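# Set bottles on ledges matching their cap colours

## Task

Put every bottle upright on the wall ledge whose coloured label strip has the same colour as that bottle's cap, so that the bottle's entire base rests on that ledge.

## Robot and tools

The robot has two seven-joint arms, left_arm and right_arm, each ending in a two-finger gripper. All positions and orientations use a single scene frame. Its origin sits on the plane z = 0, directly under the midpoint between the two arm bases, which are 0.70 m higher. +x points forward, the direction both arms face. +z points up. left_arm is on the +y side. Image left and right do not tell you which arm is which. Reported gripper positions and orientations can be off by a few centimetres, more at long reach.

Gripper axes: the fingers point along the gripper's +z and close along its y. end_effector_position is the point between the pads when the fingers are shut, just under 1 cm behind the tips. Closing pushes the tips about 17 mm further along +z, and most of that happens while the pads are more than 70 mm apart. Large wrist turns can swing the elbow.

Row format, shared by execute_actions and move: each row is one flat list of 16 numbers covering both arms, even when only one arm moves. The first 8 are left_arm: x, y, z, qw, qx, qy, qz, opening. The last 8 are right_arm in the same order. x, y, z is an absolute target for end_effector_position, in metres, in the scene frame. The quaternion is an absolute target orientation, w first, in the scene frame. Opening runs from -1 (closed) to +1 (fully open, 0.145 m). Going from open to closed takes about 0.5 s or more. Each control step clips the commanded orientation to within 32 degrees of the measured one, so a large turn can need several actions. If you want an orientation held, repeat your own target quaternion rather than copying back the drifted reported one. To keep an arm still, resend the pose it had in the last result before it stopped, plus its wanted opening. A 0 in the opening slot is a real command, so resend the current command to leave a gripper as it is.

execute_actions(actions, cameras): actions is a list of actions. Each action is a table of up to 15 rows, and each row is one 1/30 s control step. A short table repeats its last row for the remaining steps. A target more than 0.6 m from the gripper's position at the start of the action, along any of that gripper's axes, makes that action refuse both arms. If the first action fails this check against the last reported state, or any action is malformed, the whole call is refused. Sending an empty actions list just returns state and images. cameras can be "cam_high" and/or "cam_low". Leaving it out, null, or ["all"] gives both. [] gives none. An unknown name invalidates the call.

move(target, speed, blend, opening_speed, blocking, cameras): sends each gripper in a straight line from its current Hand target to absolute poses. target is either one 16-number row or a list of up to 15 rows, and the 0.6 m limit does not apply. speed is the top path speed in m/s, from 0.002 to 1.1, default 0.25. Rotation is capped at twice that number in rad/s. Give one value, or one per target. blend, in metres, rounds the corners at intermediate targets. opening_speed, 0.2 or more per second on the -1..1 scale, ramps the fingers. blocking=false returns after about 0.5 s while the motion keeps running, and a new move takes over from the current point. Paths ignore obstacles and the other arm. Grippers lag and can overshoot speed, especially with the arm nearly straight. A move stops at 10 s. The first target's opening is sent at the start. Later openings are applied on arrival, once everything is at rest. The result adds a 'move:' line with the outcome. done means at rest within 3 mm and 2 degrees. Other outcomes are off_target, moving, held and fault. limits=paced means the pose was clipped, and limits=held means steps were withheld. Neither done nor off_target tells you whether anything is in contact.

wait(seconds 0-10) lets time pass while each arm holds its last command. stop brakes a running move. zoom_image(camera cam_high or cam_low, region [x0,y0,x1,y1] pixels, at most 504x504) enlarges part of the latest image. read_manual gives licence texts. finished_scene(scene) ends the scene and cannot be undone. Make no further calls after it in that reply. Scene 1 is practice.

Result lines: end_effector_position and end_effector_quat_wxyz for each arm. Hand target is where each arm is currently being driven, which may fall short of your command. Tool commands lists the current opening commands. grip_measured is the measured finger opening on the -1..1 scale. The last value in Joint positions is the opening in metres. To hold an object, command an opening well below grip_measured; the further below, the harder the squeeze, up to about 10 N per pad for objects up to about 11 cm. Joint torques include gravity, offsets and noise, and numbers 3 and 4 wrap at ±28 N m. 'within noise' velocities mean the arm is still. Step readings list positions during executed actions. MOTOR HOT appears at 85 °C. At 100 °C an OVER-TEMPERATURE FAULT stops the arm for 30-60 s or more, sometimes without warning. Holding loads, stretched poses or pushing toward unreachable poses causes heating.

Cameras: cam_high and cam_low, both 896x504, with calibration given in the scene data.

Avoid: dropping bottles or releasing them while they are still moving, fast impacts, hard presses against fixed objects, knocking things out of the work area, and any contact between the two arms or grippers. The clearance check does not stop gripper-to-gripper contact, and closing on the other arm's fingers counts as a press. Approach slowly near contact, lower bottles gently onto the ledge, and open only once the bottle is standing still. Loose objects can occasionally get nudged by outside pushes. Before finishing, confirm that each bottle stands on its own on the correct ledge.

Each tool is called after "Emit:" as name([rows], argument=value, ...), one row to a line, values as JSON.

## Session

Emit:
execute_actions(actions=[])

Scene clock: 0.00 s.
left_arm: end_effector_position=(+0.2239, +0.1828, +0.6144) grip_measured=+1.00 end_effector_quat_wxyz=(-0.319, +0.395, -0.515, +0.691) | right_arm: end_effector_position=(+0.4009, -0.1655, +0.3728) grip_measured=+1.00 end_effector_quat_wxyz=(+0.260, +0.265, +0.837, +0.401)
Joint positions: left_arm=[-1.106 0.942 0.535 2.339 -0.48 -0.199 -0.367 0.145] | right_arm=[0.583 0.619 -0.841 0.925 -1.182 -0.496 -0.047 0.145]
Joint velocities: within noise
Joint torques (N m): no reading
Motor temperatures (°C): left_arm=[20 20 22 21 21 23 21] | right_arm=[20 22 22 19 20 19 21]
Hand target: left_arm +0.2239, +0.1828, +0.6144; -0.319, +0.395, -0.515, +0.691 | right_arm +0.4009, -0.1655, +0.3728; +0.260, +0.265, +0.837, +0.401
Tool commands: left_gripper/opening=+1.0 right_gripper/opening=+1.0

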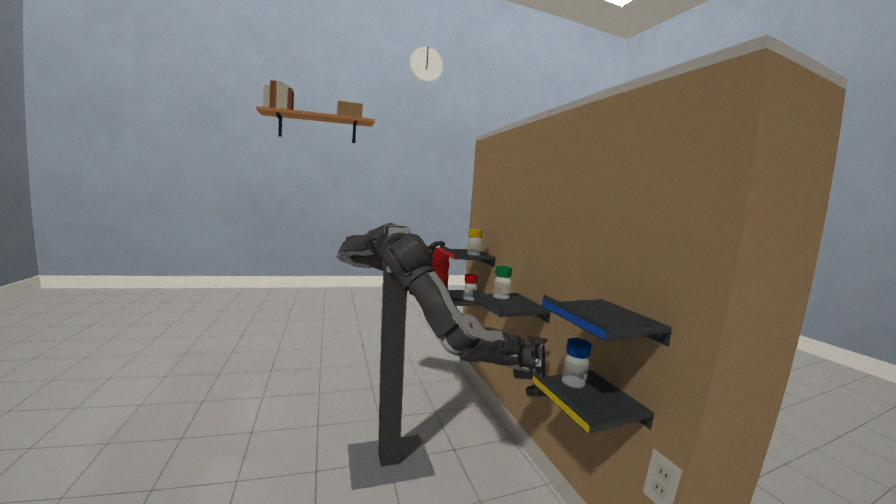

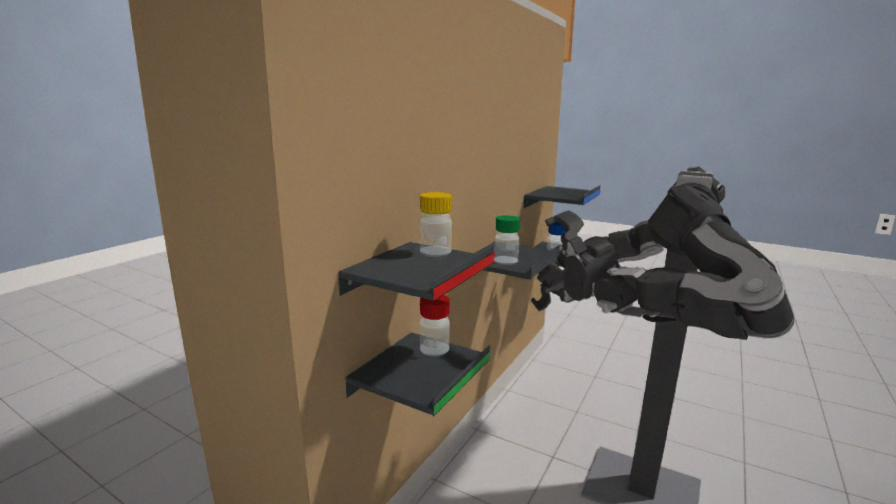

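Emit:
zoom_image(camera="cam_low", region=[320, 160, 620, 420])

Emit:
zoom_image(camera="cam_high", region=[420, 210, 690, 440])

Scaled by 1.680 from the camera's 896x504 image, which has a finer 1280x720 frame.

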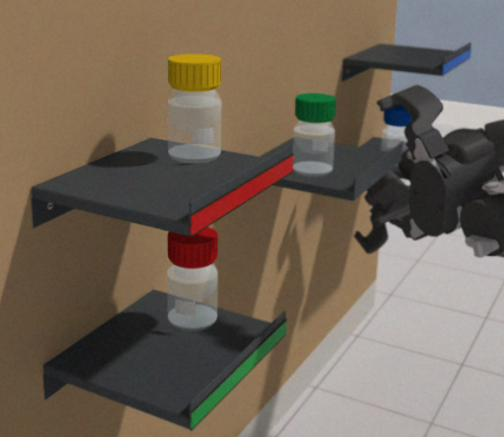

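Scaled by 1.867 from the camera's 896x504 image, which has a finer 1280x720 frame.

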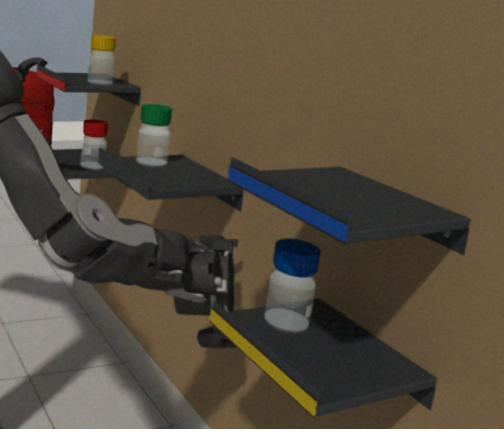

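Emit:
move([
  [0.2239,0.1828,0.6144,-0.319,0.395,-0.515,0.691,1,0.22,-0.2,0.43,0.26,0.265,0.837,0.401,1],
  [0.2,0.318,0.67,0,0.7933,0,0.6087,1,0.22,-0.35,0.49,0,0.7933,0,0.6087,1],
], speed=0.3)

Scene clock: 183.80 s.
left_arm: end_effector_position=(+0.1998, +0.3172, +0.6703) grip_measured=+1.00 end_effector_quat_wxyz=(+0.001, +0.793, -0.002, +0.610) | right_arm: end_effector_position=(+0.2211, -0.3495, +0.4902) grip_measured=+1.00 end_effector_quat_wxyz=(+0.005, +0.821, +0.002, +0.571)
Joint positions: left_arm=[-1.234 0.691 1.576 2.339 1.496 0.595 0.14 0.145] | right_arm=[0.428 1.803 -1.571 1.891 1.471 -0.783 -0.139 0.145]
Joint velocities: within noise
Joint torques (N m): left_arm=[-0.75 2.49 2 0.21 0.25 -0.49 -0.04] | right_arm=[1.46 7.32 1.35 0.47 0.1 -0.45 0.17]
Motor temperatures (°C): left_arm=[20 21 24 22 21 23 22] | right_arm=[24 23 23 20 20 19 21]
Hand target: left_arm +0.2000, +0.3179, +0.6700; +0.000, +0.793, +0.000, +0.609 | right_arm +0.2203, -0.3500, +0.4901; +0.005, +0.821, +0.002, +0.571
Off the commanded pose: left_arm 0.001 m, 0 deg | right_arm 0.001 m, 5 deg.
joint read past its limit (left arm) — joint 3 (upper arm roll), upper limit.
joint sent to its limit (left arm) — joint 3 (upper arm roll), upper limit. The joint targets still meet the commanded pose.
joint sent to its limit (right arm) — joint 3 (upper arm roll), lower limit; joint 6 (wrist pitch), lower limit. The joint targets are off in orientation, not in position.
move: off_target (right_arm)

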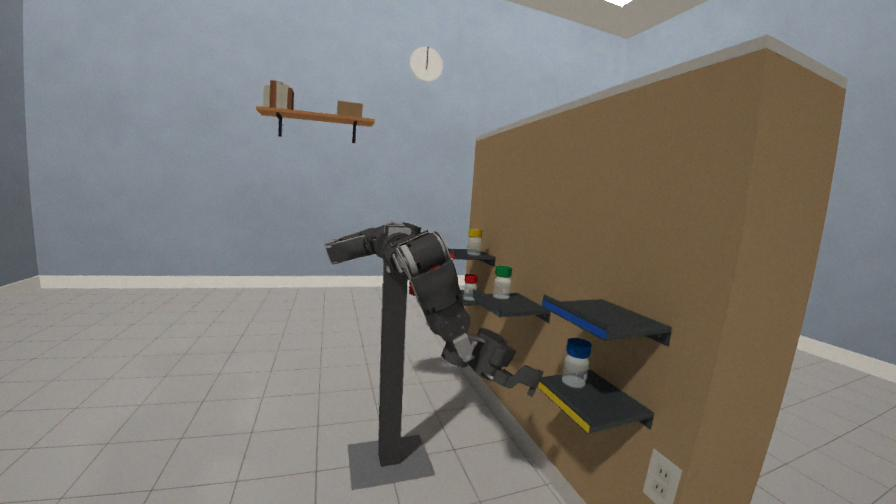

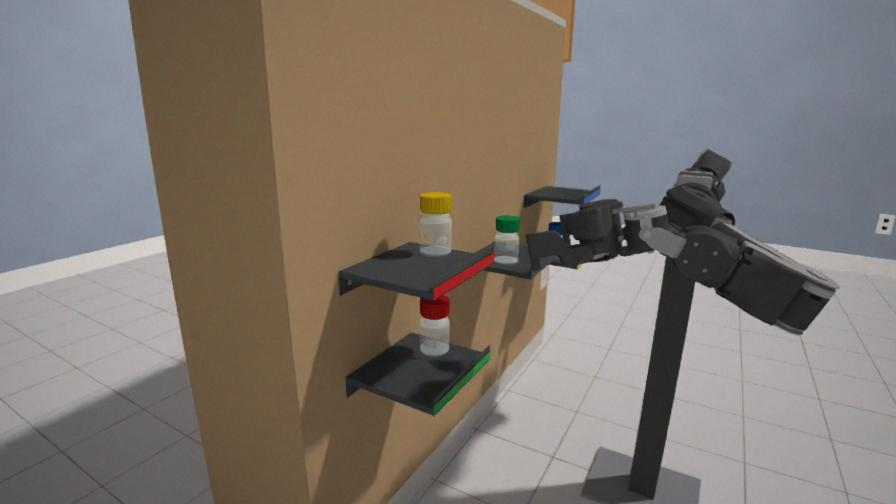

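Emit:
zoom_image(camera="cam_high", region=[440, 270, 690, 440])

Emit:
zoom_image(camera="cam_low", region=[340, 160, 660, 420])

Scaled by 2.016 from the camera's 896x504 image, which has a finer 1280x720 frame.

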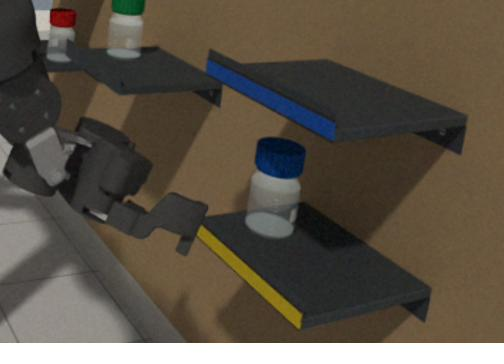

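Scaled by 1.575 from the camera's 896x504 image, which has a finer 1280x720 frame.

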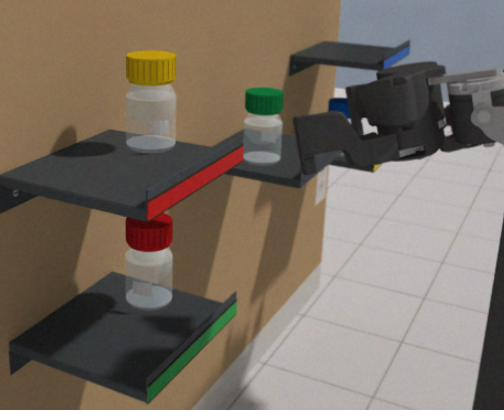

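Emit:
move(target=[0.2,0.318,0.67,0,0.7933,0,0.6087,1,0.34,-0.35,0.49,0,0.7933,0,0.6087,1], speed=0.2)

Emit:
zoom_image(camera="cam_high", region=[440, 270, 690, 440])

Emit:
zoom_image(camera="cam_low", region=[460, 160, 660, 320])

Scene clock: 209.07 s.
left_arm: end_effector_position=(+0.1998, +0.3173, +0.6703) grip_measured=+1.00 end_effector_quat_wxyz=(+0.001, +0.793, -0.002, +0.610) | right_arm: end_effector_position=(+0.3407, -0.3501, +0.4909) grip_measured=+1.00 end_effector_quat_wxyz=(+0.000, +0.792, -0.003, +0.611)
Joint positions: left_arm=[-1.234 0.691 1.576 2.339 1.496 0.595 0.14 0.145] | right_arm=[0.658 1.426 -1.365 1.53 1.496 -0.447 -0.114 0.145]
Joint velocities: within noise
Joint torques (N m): left_arm=[-0.75 2.47 2 0.21 0.24 -0.5 -0.04] | right_arm=[3.23 6.37 3.47 0.61 -0.03 -0.31 0.17]
Motor temperatures (°C): left_arm=[20 21 24 21 21 23 21] | right_arm=[22 24 23 19 20 20 21]
Hand target: left_arm +0.2000, +0.3180, +0.6700; +0.000, +0.793, +0.000, +0.609 | right_arm +0.3401, -0.3499, +0.4901; +0.000, +0.793, +0.000, +0.609
Off the commanded pose: left_arm 0.001 m, 0 deg | right_arm 0.001 m, 0 deg.
joint read past its limit (left arm) — joint 3 (upper arm roll), upper limit.
joint sent to its limit (left arm) — joint 3 (upper arm roll), upper limit. The joint targets still meet the commanded pose.
move: done

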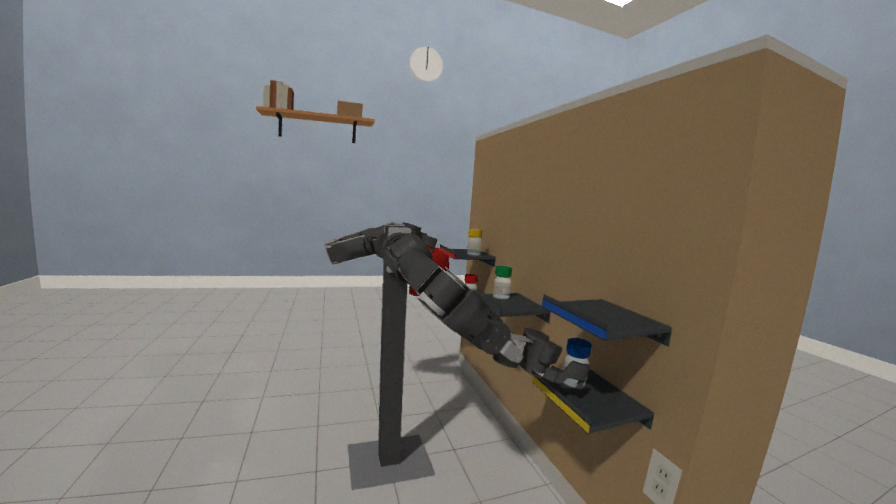

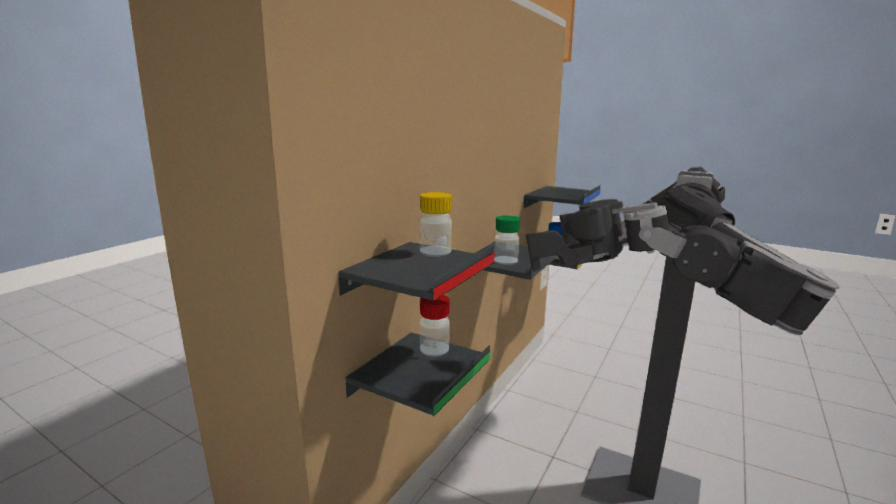

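Scaled by 2.016 from the camera's 896x504 image, which has a finer 1280x720 frame.

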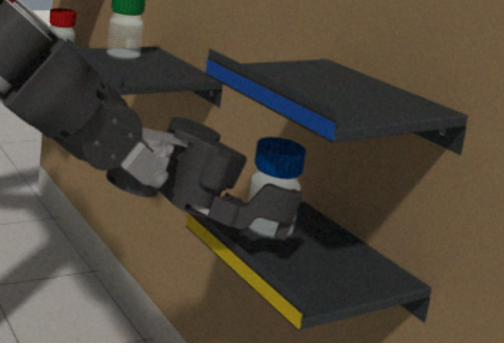

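Scaled by 2.520 from the camera's 896x504 image, which has a finer 1280x720 frame.

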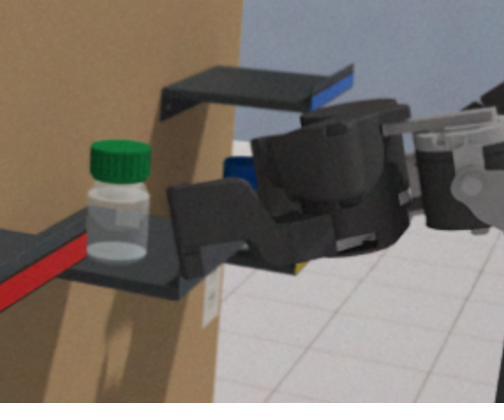

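Emit:
move([
  [0.2,0.318,0.67,0,0.7933,0,0.6087,1,0.34,-0.35,0.475,0,0.7933,0,0.6087,1],
  [0.2,0.318,0.67,0,0.7933,0,0.6087,1,0.392,-0.35,0.475,0,0.7933,0,0.6087,1],
], speed=0.15, cameras=["cam_high"])

Emit:
zoom_image(camera="cam_high", region=[500, 290, 670, 440])

Scene clock: 228.83 s.
left_arm: end_effector_position=(+0.1998, +0.3173, +0.6703) grip_measured=+1.00 end_effector_quat_wxyz=(+0.001, +0.793, -0.002, +0.610) | right_arm: end_effector_position=(+0.3931, -0.3505, +0.4771) grip_measured=+1.00 end_effector_quat_wxyz=(+0.001, +0.791, -0.002, +0.612)
Joint positions: left_arm=[-1.234 0.691 1.576 2.339 1.496 0.595 0.14 0.145] | right_arm=[0.777 1.195 -1.361 1.242 1.483 -0.342 -0.046 0.145]
Joint velocities: within noise
Joint torques (N m): left_arm=[-0.73 2.47 2.02 0.21 0.24 -0.5 -0.04] | right_arm=[4.34 5.5 3.22 0.72 0.08 -0.3 0.21]
Motor temperatures (°C): left_arm=[20 21 24 21 21 24 21] | right_arm=[23 24 23 19 20 19 21]
Hand target: left_arm +0.2000, +0.3180, +0.6700; +0.000, +0.793, +0.000, +0.609 | right_arm +0.3920, -0.3500, +0.4751; +0.000, +0.793, +0.000, +0.609
Off the commanded pose: left_arm 0.001 m, 0 deg | right_arm 0.002 m, 1 deg.
joint read past its limit (left arm) — joint 3 (upper arm roll), upper limit.
joint sent to its limit (left arm) — joint 3 (upper arm roll), upper limit. The joint targets still meet the commanded pose.
move: done
Images, in order (width x height): cam_high 896x504.

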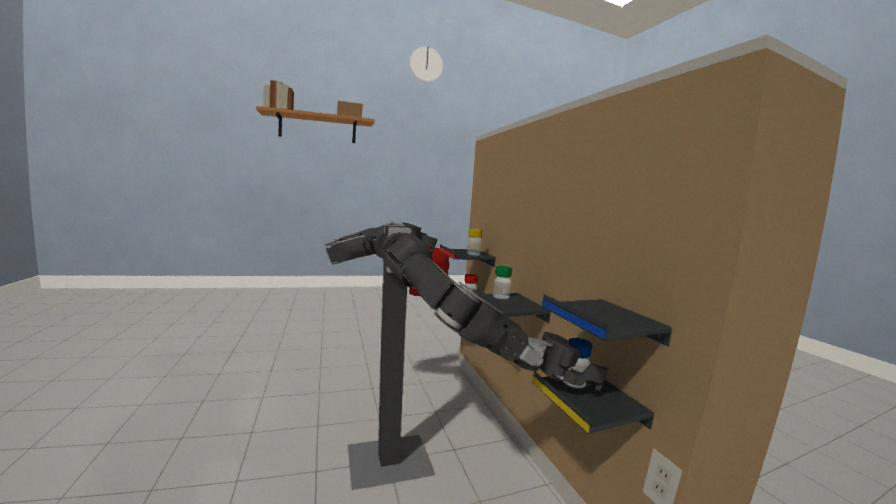

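Scaled by 2.965 from the camera's 896x504 image, which has a finer 1280x720 frame.

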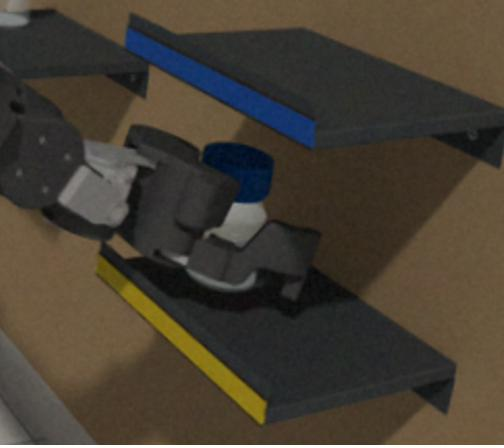

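Emit:
move(target=[0.2,0.318,0.67,0,0.7933,0,0.6087,1,0.392,-0.35,0.475,0,0.7933,0,0.6087,-0.6], opening_speed=1.2, cameras=["cam_high"])

Emit:
zoom_image(camera="cam_high", region=[500, 290, 670, 440])

Scene clock: 236.47 s.
left_arm: end_effector_position=(+0.1997, +0.3173, +0.6703) grip_measured=+1.00 end_effector_quat_wxyz=(+0.001, +0.793, -0.002, +0.610) | right_arm: end_effector_position=(+0.3931, -0.3505, +0.4769) grip_measured=-0.37 end_effector_quat_wxyz=(+0.001, +0.791, -0.002, +0.612)
Joint positions: left_arm=[-1.234 0.691 1.576 2.339 1.496 0.596 0.14 0.145] | right_arm=[0.777 1.195 -1.361 1.241 1.483 -0.341 -0.045 0.048]
Joint velocities: within noise
Joint torques (N m): left_arm=[-0.73 2.47 2.02 0.21 0.24 -0.5 -0.04] | right_arm=[4.5 5.37 3.28 0.75 0.07 -0.33 0.16]
Motor temperatures (°C): left_arm=[20 21 24 21 21 24 21] | right_arm=[23 24 23 19 20 19 21]
Hand target: left_arm +0.2000, +0.3180, +0.6700; +0.000, +0.793, +0.000, +0.609 | right_arm +0.3921, -0.3499, +0.4750; +0.000, +0.793, +0.000, +0.609
Off the commanded pose: left_arm 0.001 m, 0 deg | right_arm 0.002 m, 1 deg.
joint read past its limit (left arm) — joint 3 (upper arm roll), upper limit.
joint sent to its limit (left arm) — joint 3 (upper arm roll), upper limit. The joint targets still meet the commanded pose.
move: done
Images, in order (width x height): cam_high 896x504.

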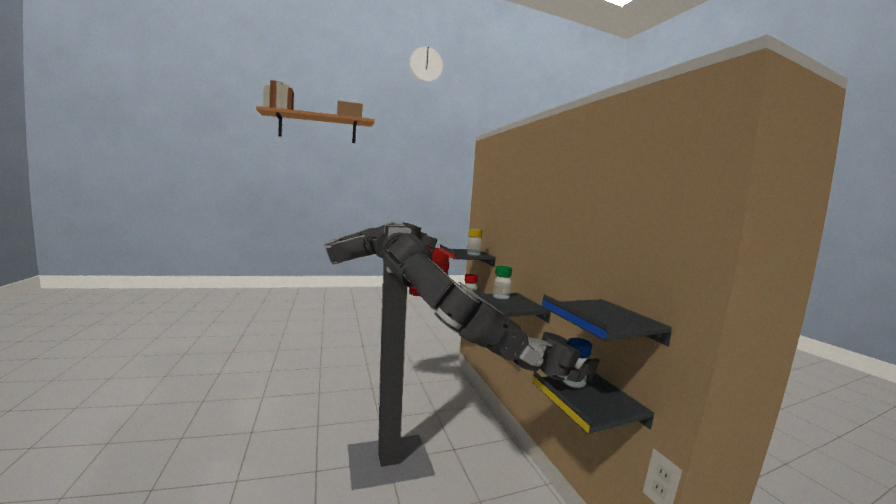

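Scaled by 2.965 from the camera's 896x504 image, which has a finer 1280x720 frame.

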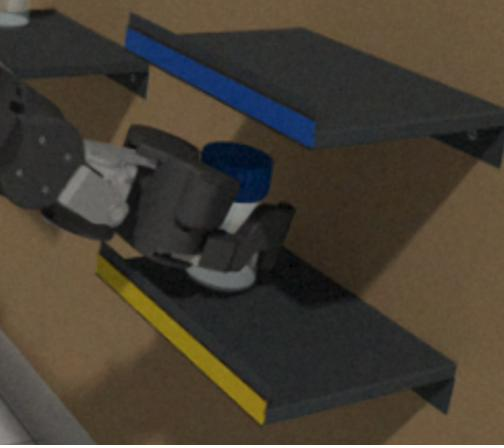

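Emit:
move([
  [0.2,0.318,0.67,0,0.7933,0,0.6087,1,0.392,-0.35,0.515,0,0.7933,0,0.6087,-0.6],
  [0.2,0.318,0.67,0,0.7933,0,0.6087,1,0.245,-0.36,0.515,0,0.7933,0,0.6087,-0.6],
  [0.2,0.318,0.67,0,0.7933,0,0.6087,1,0.24,-0.41,0.72,0,0.7933,0,0.6087,-0.6],
  [0.2,0.318,0.67,0,0.7933,0,0.6087,1,0.392,-0.41,0.72,0,0.7933,0,0.6087,-0.6],
], speed=0.25, cameras=["cam_high"])

Emit:
zoom_image(camera="cam_high", region=[500, 220, 690, 370])

Scene clock: 250.57 s.
left_arm: end_effector_position=(+0.1997, +0.3173, +0.6703) grip_measured=+1.00 end_effector_quat_wxyz=(+0.001, +0.793, -0.002, +0.610) | right_arm: end_effector_position=(+0.3918, -0.4111, +0.7179) grip_measured=-0.54 end_effector_quat_wxyz=(+0.002, +0.795, -0.002, +0.606)
Joint positions: left_arm=[-1.234 0.691 1.576 2.339 1.496 0.596 0.14 0.145] | right_arm=[1.381 1.409 -1.017 1.248 1.358 0.6 0.218 0.035]
Joint velocities: within noise
Joint torques (N m): left_arm=[-0.75 2.47 2 0.21 0.24 -0.5 -0.04] | right_arm=[4.92 1.49 4.7 1.07 0.22 -0.5 0.15]
Motor temperatures (°C): left_arm=[20 21 24 21 21 24 21] | right_arm=[23 24 23 19 20 20 21]
Hand target: left_arm +0.2000, +0.3180, +0.6700; +0.000, +0.793, +0.000, +0.609 | right_arm +0.3920, -0.4100, +0.7199; +0.000, +0.793, +0.000, +0.609
Off the commanded pose: left_arm 0.001 m, 0 deg | right_arm 0.002 m, 0 deg.
joint read past its limit (left arm) — joint 3 (upper arm roll), upper limit.
joint sent to its limit (left arm) — joint 3 (upper arm roll), upper limit. The joint targets still meet the commanded pose.
move: done; limits=paced
Images, in order (width x height): cam_high 896x504.

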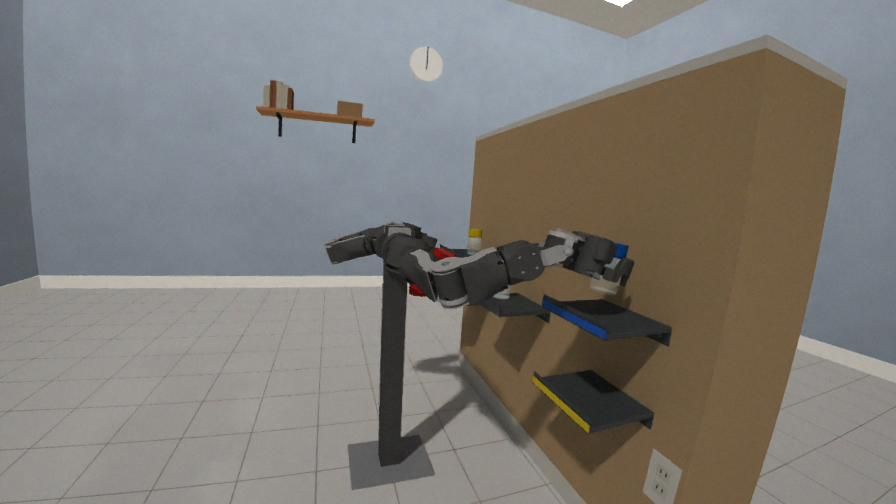

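Scaled by 2.653 from the camera's 896x504 image, which has a finer 1280x720 frame.

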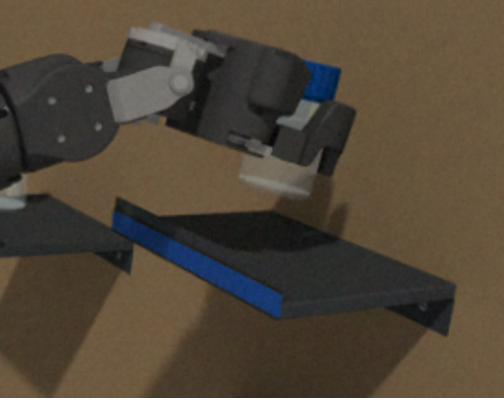

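Emit:
zoom_image(camera="cam_high", region=[565, 225, 655, 315])

Scaled by 5.600 from the camera's 896x504 image, which has a finer 1280x720 frame.

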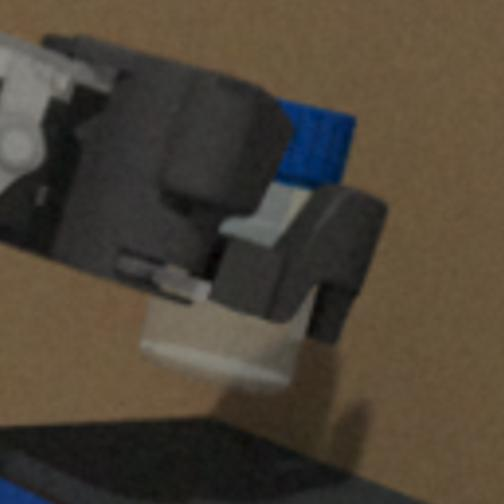

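Emit:
move(target=[0.2,0.318,0.67,0,0.7933,0,0.6087,1,0.392,-0.41,0.72,0,0.7071,0,0.7071,-0.6], speed=0.15, cameras=["cam_high","cam_low"])

Emit:
zoom_image(camera="cam_high", region=[530, 225, 680, 345])

Emit:
zoom_image(camera="cam_low", region=[500, 120, 660, 280])

Scene clock: 291.10 s.
left_arm: end_effector_position=(+0.1998, +0.3172, +0.6703) grip_measured=+1.00 end_effector_quat_wxyz=(+0.001, +0.793, -0.002, +0.610) | right_arm: end_effector_position=(+0.3924, -0.4090, +0.7170) grip_measured=-0.54 end_effector_quat_wxyz=(-0.002, +0.712, +0.002, +0.702)
Joint positions: left_arm=[-1.234 0.691 1.576 2.339 1.496 0.596 0.14 0.145] | right_arm=[1.171 1.479 -1.017 1.319 1.494 0.155 0.181 0.035]
Joint velocities: within noise
Joint torques (N m): left_arm=[-0.73 2.47 2 0.23 0.24 -0.5 -0.04] | right_arm=[4.21 3.78 5.08 0.84 0.32 -0.74 -0.15]
Motor temperatures (°C): left_arm=[20 21 24 21 21 24 21] | right_arm=[24 23 24 19 20 20 21]
Hand target: left_arm +0.2000, +0.3179, +0.6700; +0.000, +0.793, +0.000, +0.609 | right_arm +0.3920, -0.4100, +0.7200; +0.000, +0.707, +0.000, +0.707
Off the commanded pose: left_arm 0.001 m, 0 deg | right_arm 0.003 m, 1 deg.
joint read past its limit (left arm) — joint 3 (upper arm roll), upper limit.
joint sent to its limit (left arm) — joint 3 (upper arm roll), upper limit. The joint targets still meet the commanded pose.
move: done

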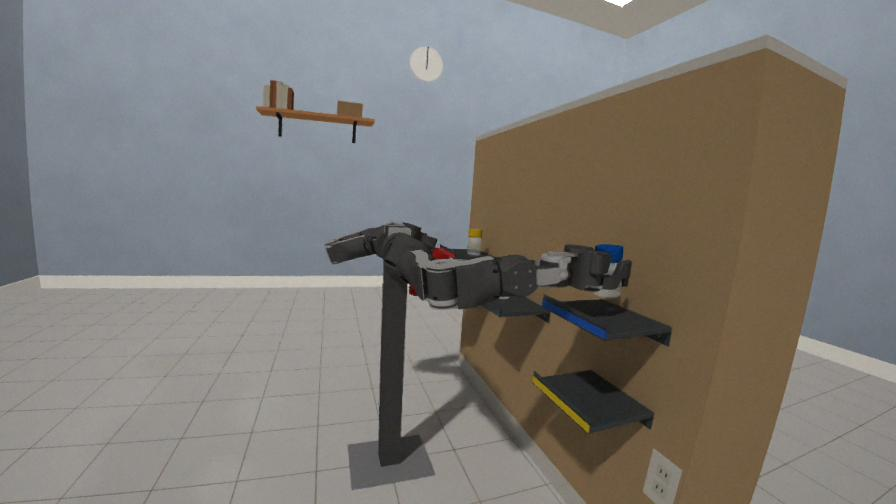

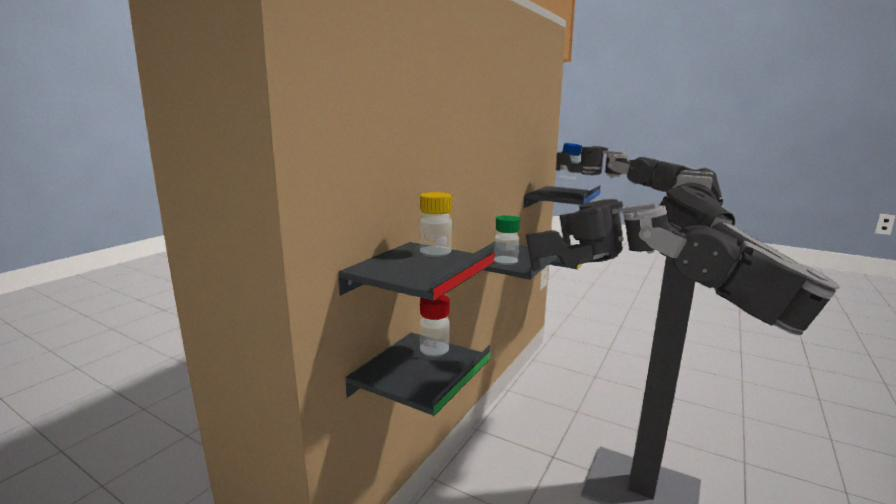

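Scaled by 3.360 from the camera's 896x504 image, which has a finer 1280x720 frame.

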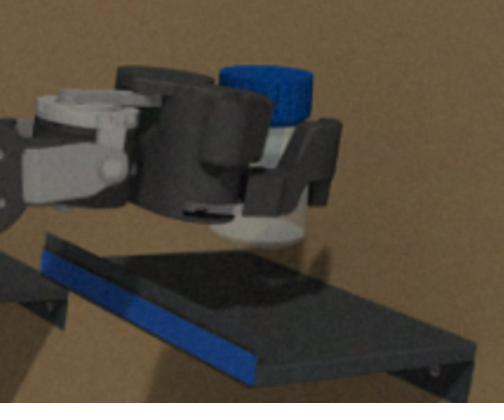

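Scaled by 3.150 from the camera's 896x504 image, which has a finer 1280x720 frame.

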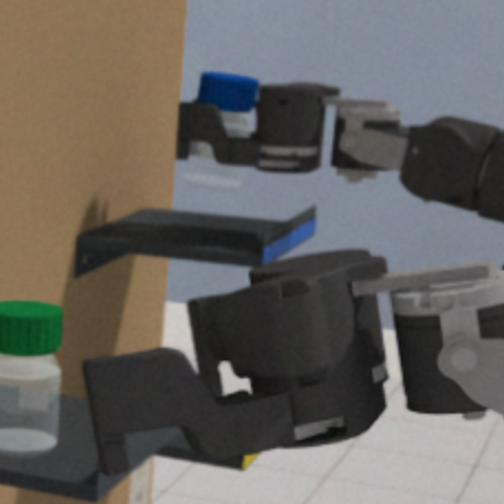

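Emit:
move(target=[0.2,0.318,0.67,0,0.7933,0,0.6087,1,0.392,-0.41,0.687,0,0.7071,0,0.7071,-0.6], speed=0.1, cameras=["cam_high","cam_low"])

Emit:
zoom_image(camera="cam_high", region=[530, 225, 680, 345])

Emit:
zoom_image(camera="cam_low", region=[500, 120, 620, 220])

Scene clock: 303.90 s.
left_arm: end_effector_position=(+0.1998, +0.3172, +0.6703) grip_measured=+1.00 end_effector_quat_wxyz=(+0.001, +0.793, -0.002, +0.610) | right_arm: end_effector_position=(+0.3921, -0.4088, +0.6840) grip_measured=-0.54 end_effector_quat_wxyz=(-0.002, +0.712, +0.002, +0.702)
Joint positions: left_arm=[-1.234 0.691 1.576 2.339 1.496 0.596 0.14 0.145] | right_arm=[1.034 1.486 -1.029 1.326 1.524 0.01 0.178 0.035]
Joint velocities: within noise
Joint torques (N m): left_arm=[-0.75 2.47 2 0.21 0.24 -0.5 -0.04] | right_arm=[4.42 4.63 5.16 0.44 0.36 -0.74 -0.14]
Motor temperatures (°C): left_arm=[20 21 24 21 21 24 21] | right_arm=[23 23 25 19 20 20 21]
Hand target: left_arm +0.2000, +0.3179, +0.6700; +0.000, +0.793, +0.000, +0.609 | right_arm +0.3920, -0.4101, +0.6871; +0.000, +0.707, +0.000, +0.707
Off the commanded pose: left_arm 0.001 m, 0 deg | right_arm 0.003 m, 1 deg.
joint read past its limit (left arm) — joint 3 (upper arm roll), upper limit.
joint sent to its limit (left arm) — joint 3 (upper arm roll), upper limit. The joint targets still meet the commanded pose.
move: done

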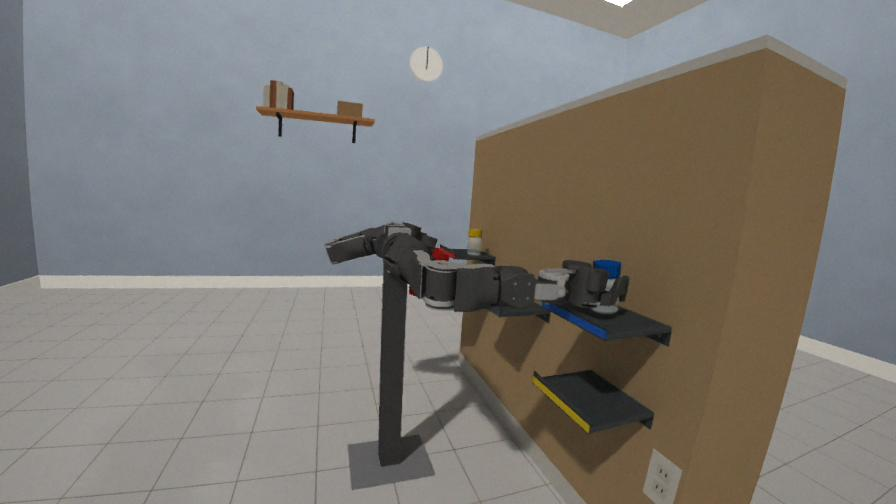

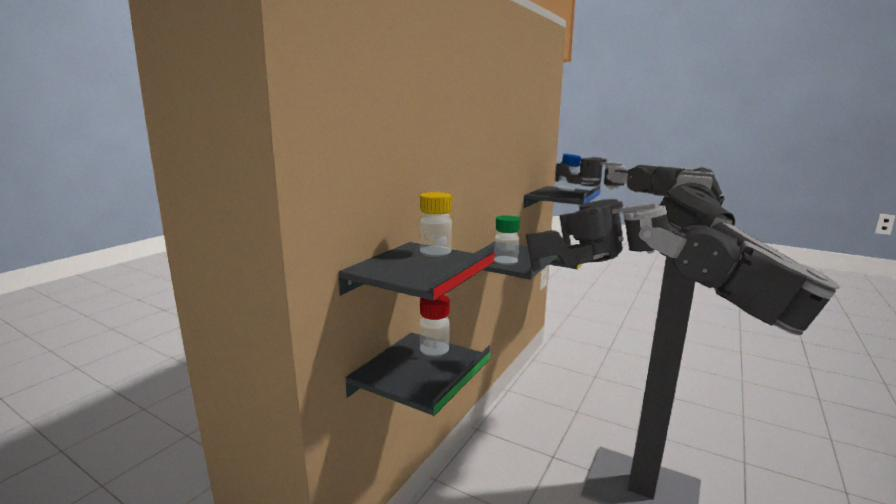

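Scaled by 3.360 from the camera's 896x504 image, which has a finer 1280x720 frame.

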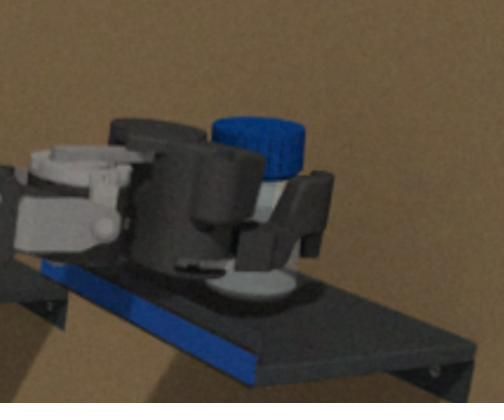

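Scaled by 4.200 from the camera's 896x504 image, which has a finer 1280x720 frame.

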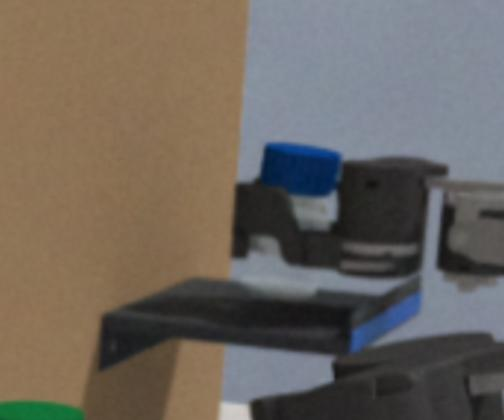

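Emit:
move(target=[0.2,0.318,0.67,0,0.7933,0,0.6087,1,0.392,-0.41,0.677,0,0.7071,0,0.7071,-0.6], speed=0.03, cameras=["cam_low","cam_high"])

Emit:
zoom_image(camera="cam_low", region=[520, 130, 620, 220])

Emit:
zoom_image(camera="cam_high", region=[570, 250, 670, 340])

Scene clock: 312.10 s.
left_arm: end_effector_position=(+0.1998, +0.3172, +0.6703) grip_measured=+1.00 end_effector_quat_wxyz=(+0.001, +0.793, -0.002, +0.610) | right_arm: end_effector_position=(+0.3915, -0.4098, +0.6771) grip_measured=-0.54 end_effector_quat_wxyz=(+0.000, +0.709, +0.002, +0.705)
Joint positions: left_arm=[-1.234 0.691 1.576 2.339 1.496 0.596 0.14 0.145] | right_arm=[0.998 1.486 -1.029 1.323 1.53 -0.036 0.178 0.035]
Joint velocities: within noise
Joint torques (N m): left_arm=[-0.73 2.47 2.02 0.23 0.24 -0.5 -0.04] | right_arm=[3.73 4.05 4.56 0.42 0.32 -0.64 -0.13]
Motor temperatures (°C): left_arm=[20 21 24 21 21 24 21] | right_arm=[23 24 25 19 20 21 21]
Hand target: left_arm +0.2000, +0.3179, +0.6700; +0.000, +0.793, +0.000, +0.609 | right_arm +0.3920, -0.4100, +0.6770; +0.000, +0.707, +0.000, +0.707
Off the commanded pose: left_arm 0.001 m, 0 deg | right_arm 0.001 m, 0 deg.
joint read past its limit (left arm) — joint 3 (upper arm roll), upper limit.
joint sent to its limit (left arm) — joint 3 (upper arm roll), upper limit. The joint targets still meet the commanded pose.
move: done

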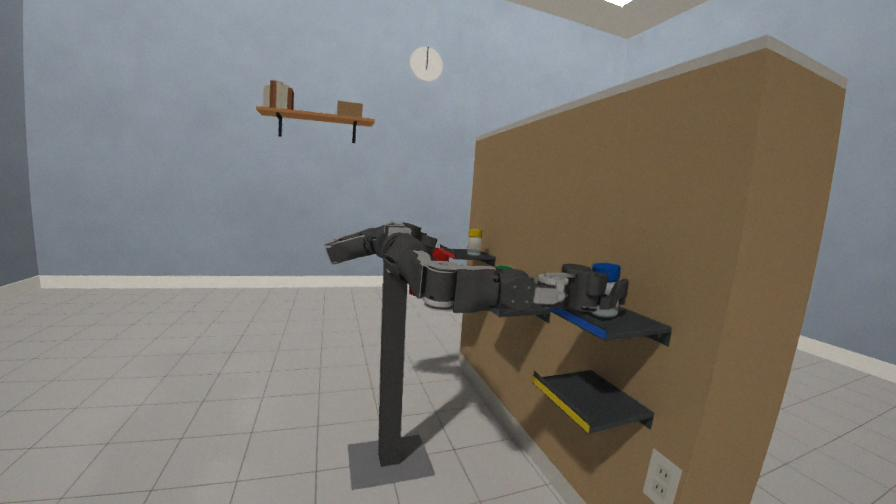

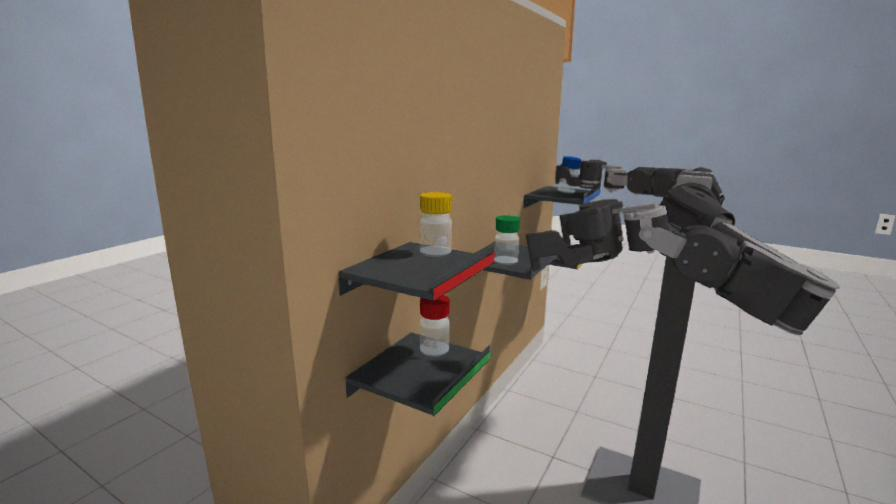

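Scaled by 5.040 from the camera's 896x504 image, which has a finer 1280x720 frame.

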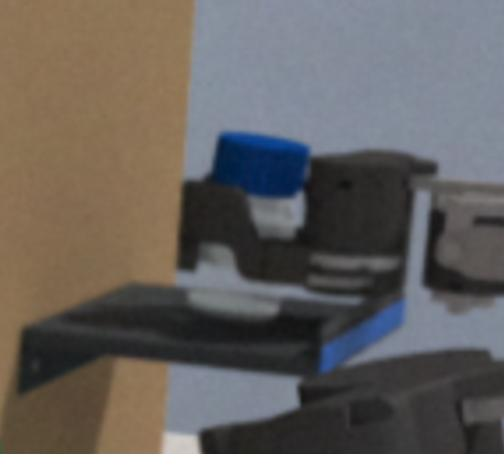

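Scaled by 5.040 from the camera's 896x504 image, which has a finer 1280x720 frame.

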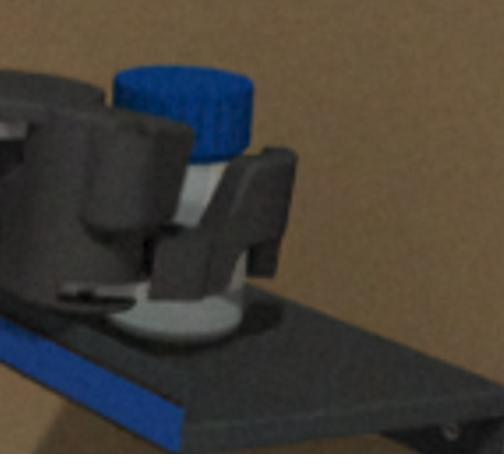

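Emit:
move(target=[0.2,0.318,0.67,0,0.7933,0,0.6087,1,0.392,-0.41,0.670,0,0.7071,0,0.7071,-0.6], speed=0.02, cameras=["cam_low","cam_high"])

Emit:
zoom_image(camera="cam_low", region=[520, 130, 620, 220])

Emit:
zoom_image(camera="cam_high", region=[570, 250, 670, 340])

Scene clock: 319.23 s.
left_arm: end_effector_position=(+0.1998, +0.3172, +0.6703) grip_measured=+1.00 end_effector_quat_wxyz=(+0.001, +0.793, -0.002, +0.610) | right_arm: end_effector_position=(+0.3914, -0.4102, +0.6773) grip_measured=-0.55 end_effector_quat_wxyz=(+0.000, +0.699, +0.001, +0.715)
Joint positions: left_arm=[-1.234 0.691 1.576 2.339 1.496 0.596 0.14 0.145] | right_arm=[0.98 1.484 -1.029 1.321 1.538 -0.079 0.178 0.034]
Joint velocities: within noise
Joint torques (N m): left_arm=[-0.73 2.47 2.02 0.21 0.24 -0.5 -0.04] | right_arm=[2.7 3.71 3.25 0.18 0.21 -0.16 -0.1]
Motor temperatures (°C): left_arm=[20 21 24 21 21 24 21] | right_arm=[23 24 25 19 20 21 21]
Hand target: left_arm +0.2000, +0.3179, +0.6700; +0.000, +0.793, +0.000, +0.609 | right_arm +0.3919, -0.4099, +0.6700; +0.000, +0.707, +0.000, +0.707
Off the commanded pose: left_arm 0.001 m, 0 deg | right_arm 0.007 m, 1 deg.
joint read past its limit (left arm) — joint 3 (upper arm roll), upper limit.
joint sent to its limit (left arm) — joint 3 (upper arm roll), upper limit. The joint targets still meet the commanded pose.
move: off_target (right_arm)

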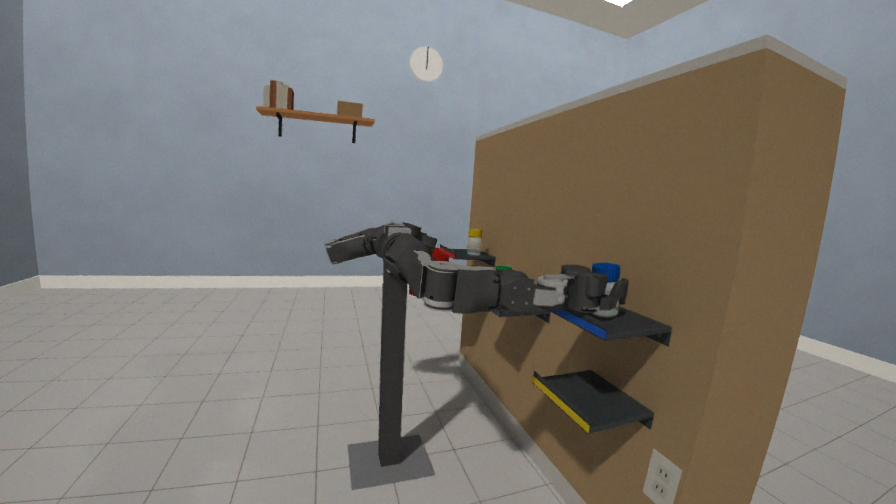

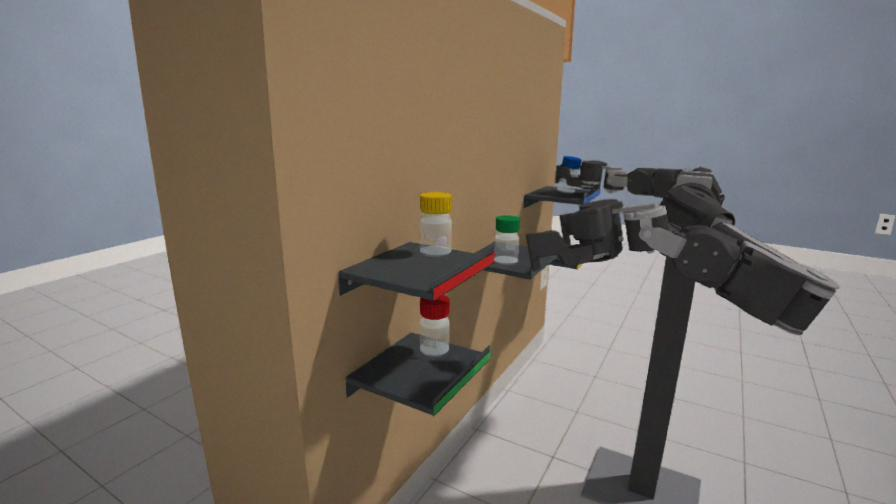

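Scaled by 5.040 from the camera's 896x504 image, which has a finer 1280x720 frame.

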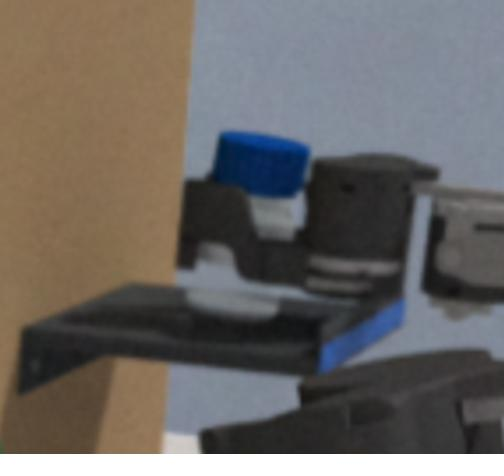

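Scaled by 5.040 from the camera's 896x504 image, which has a finer 1280x720 frame.

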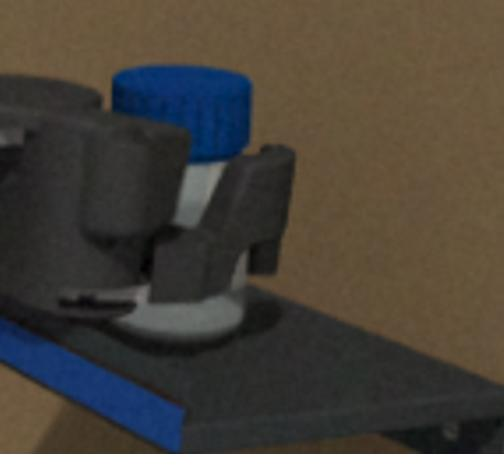

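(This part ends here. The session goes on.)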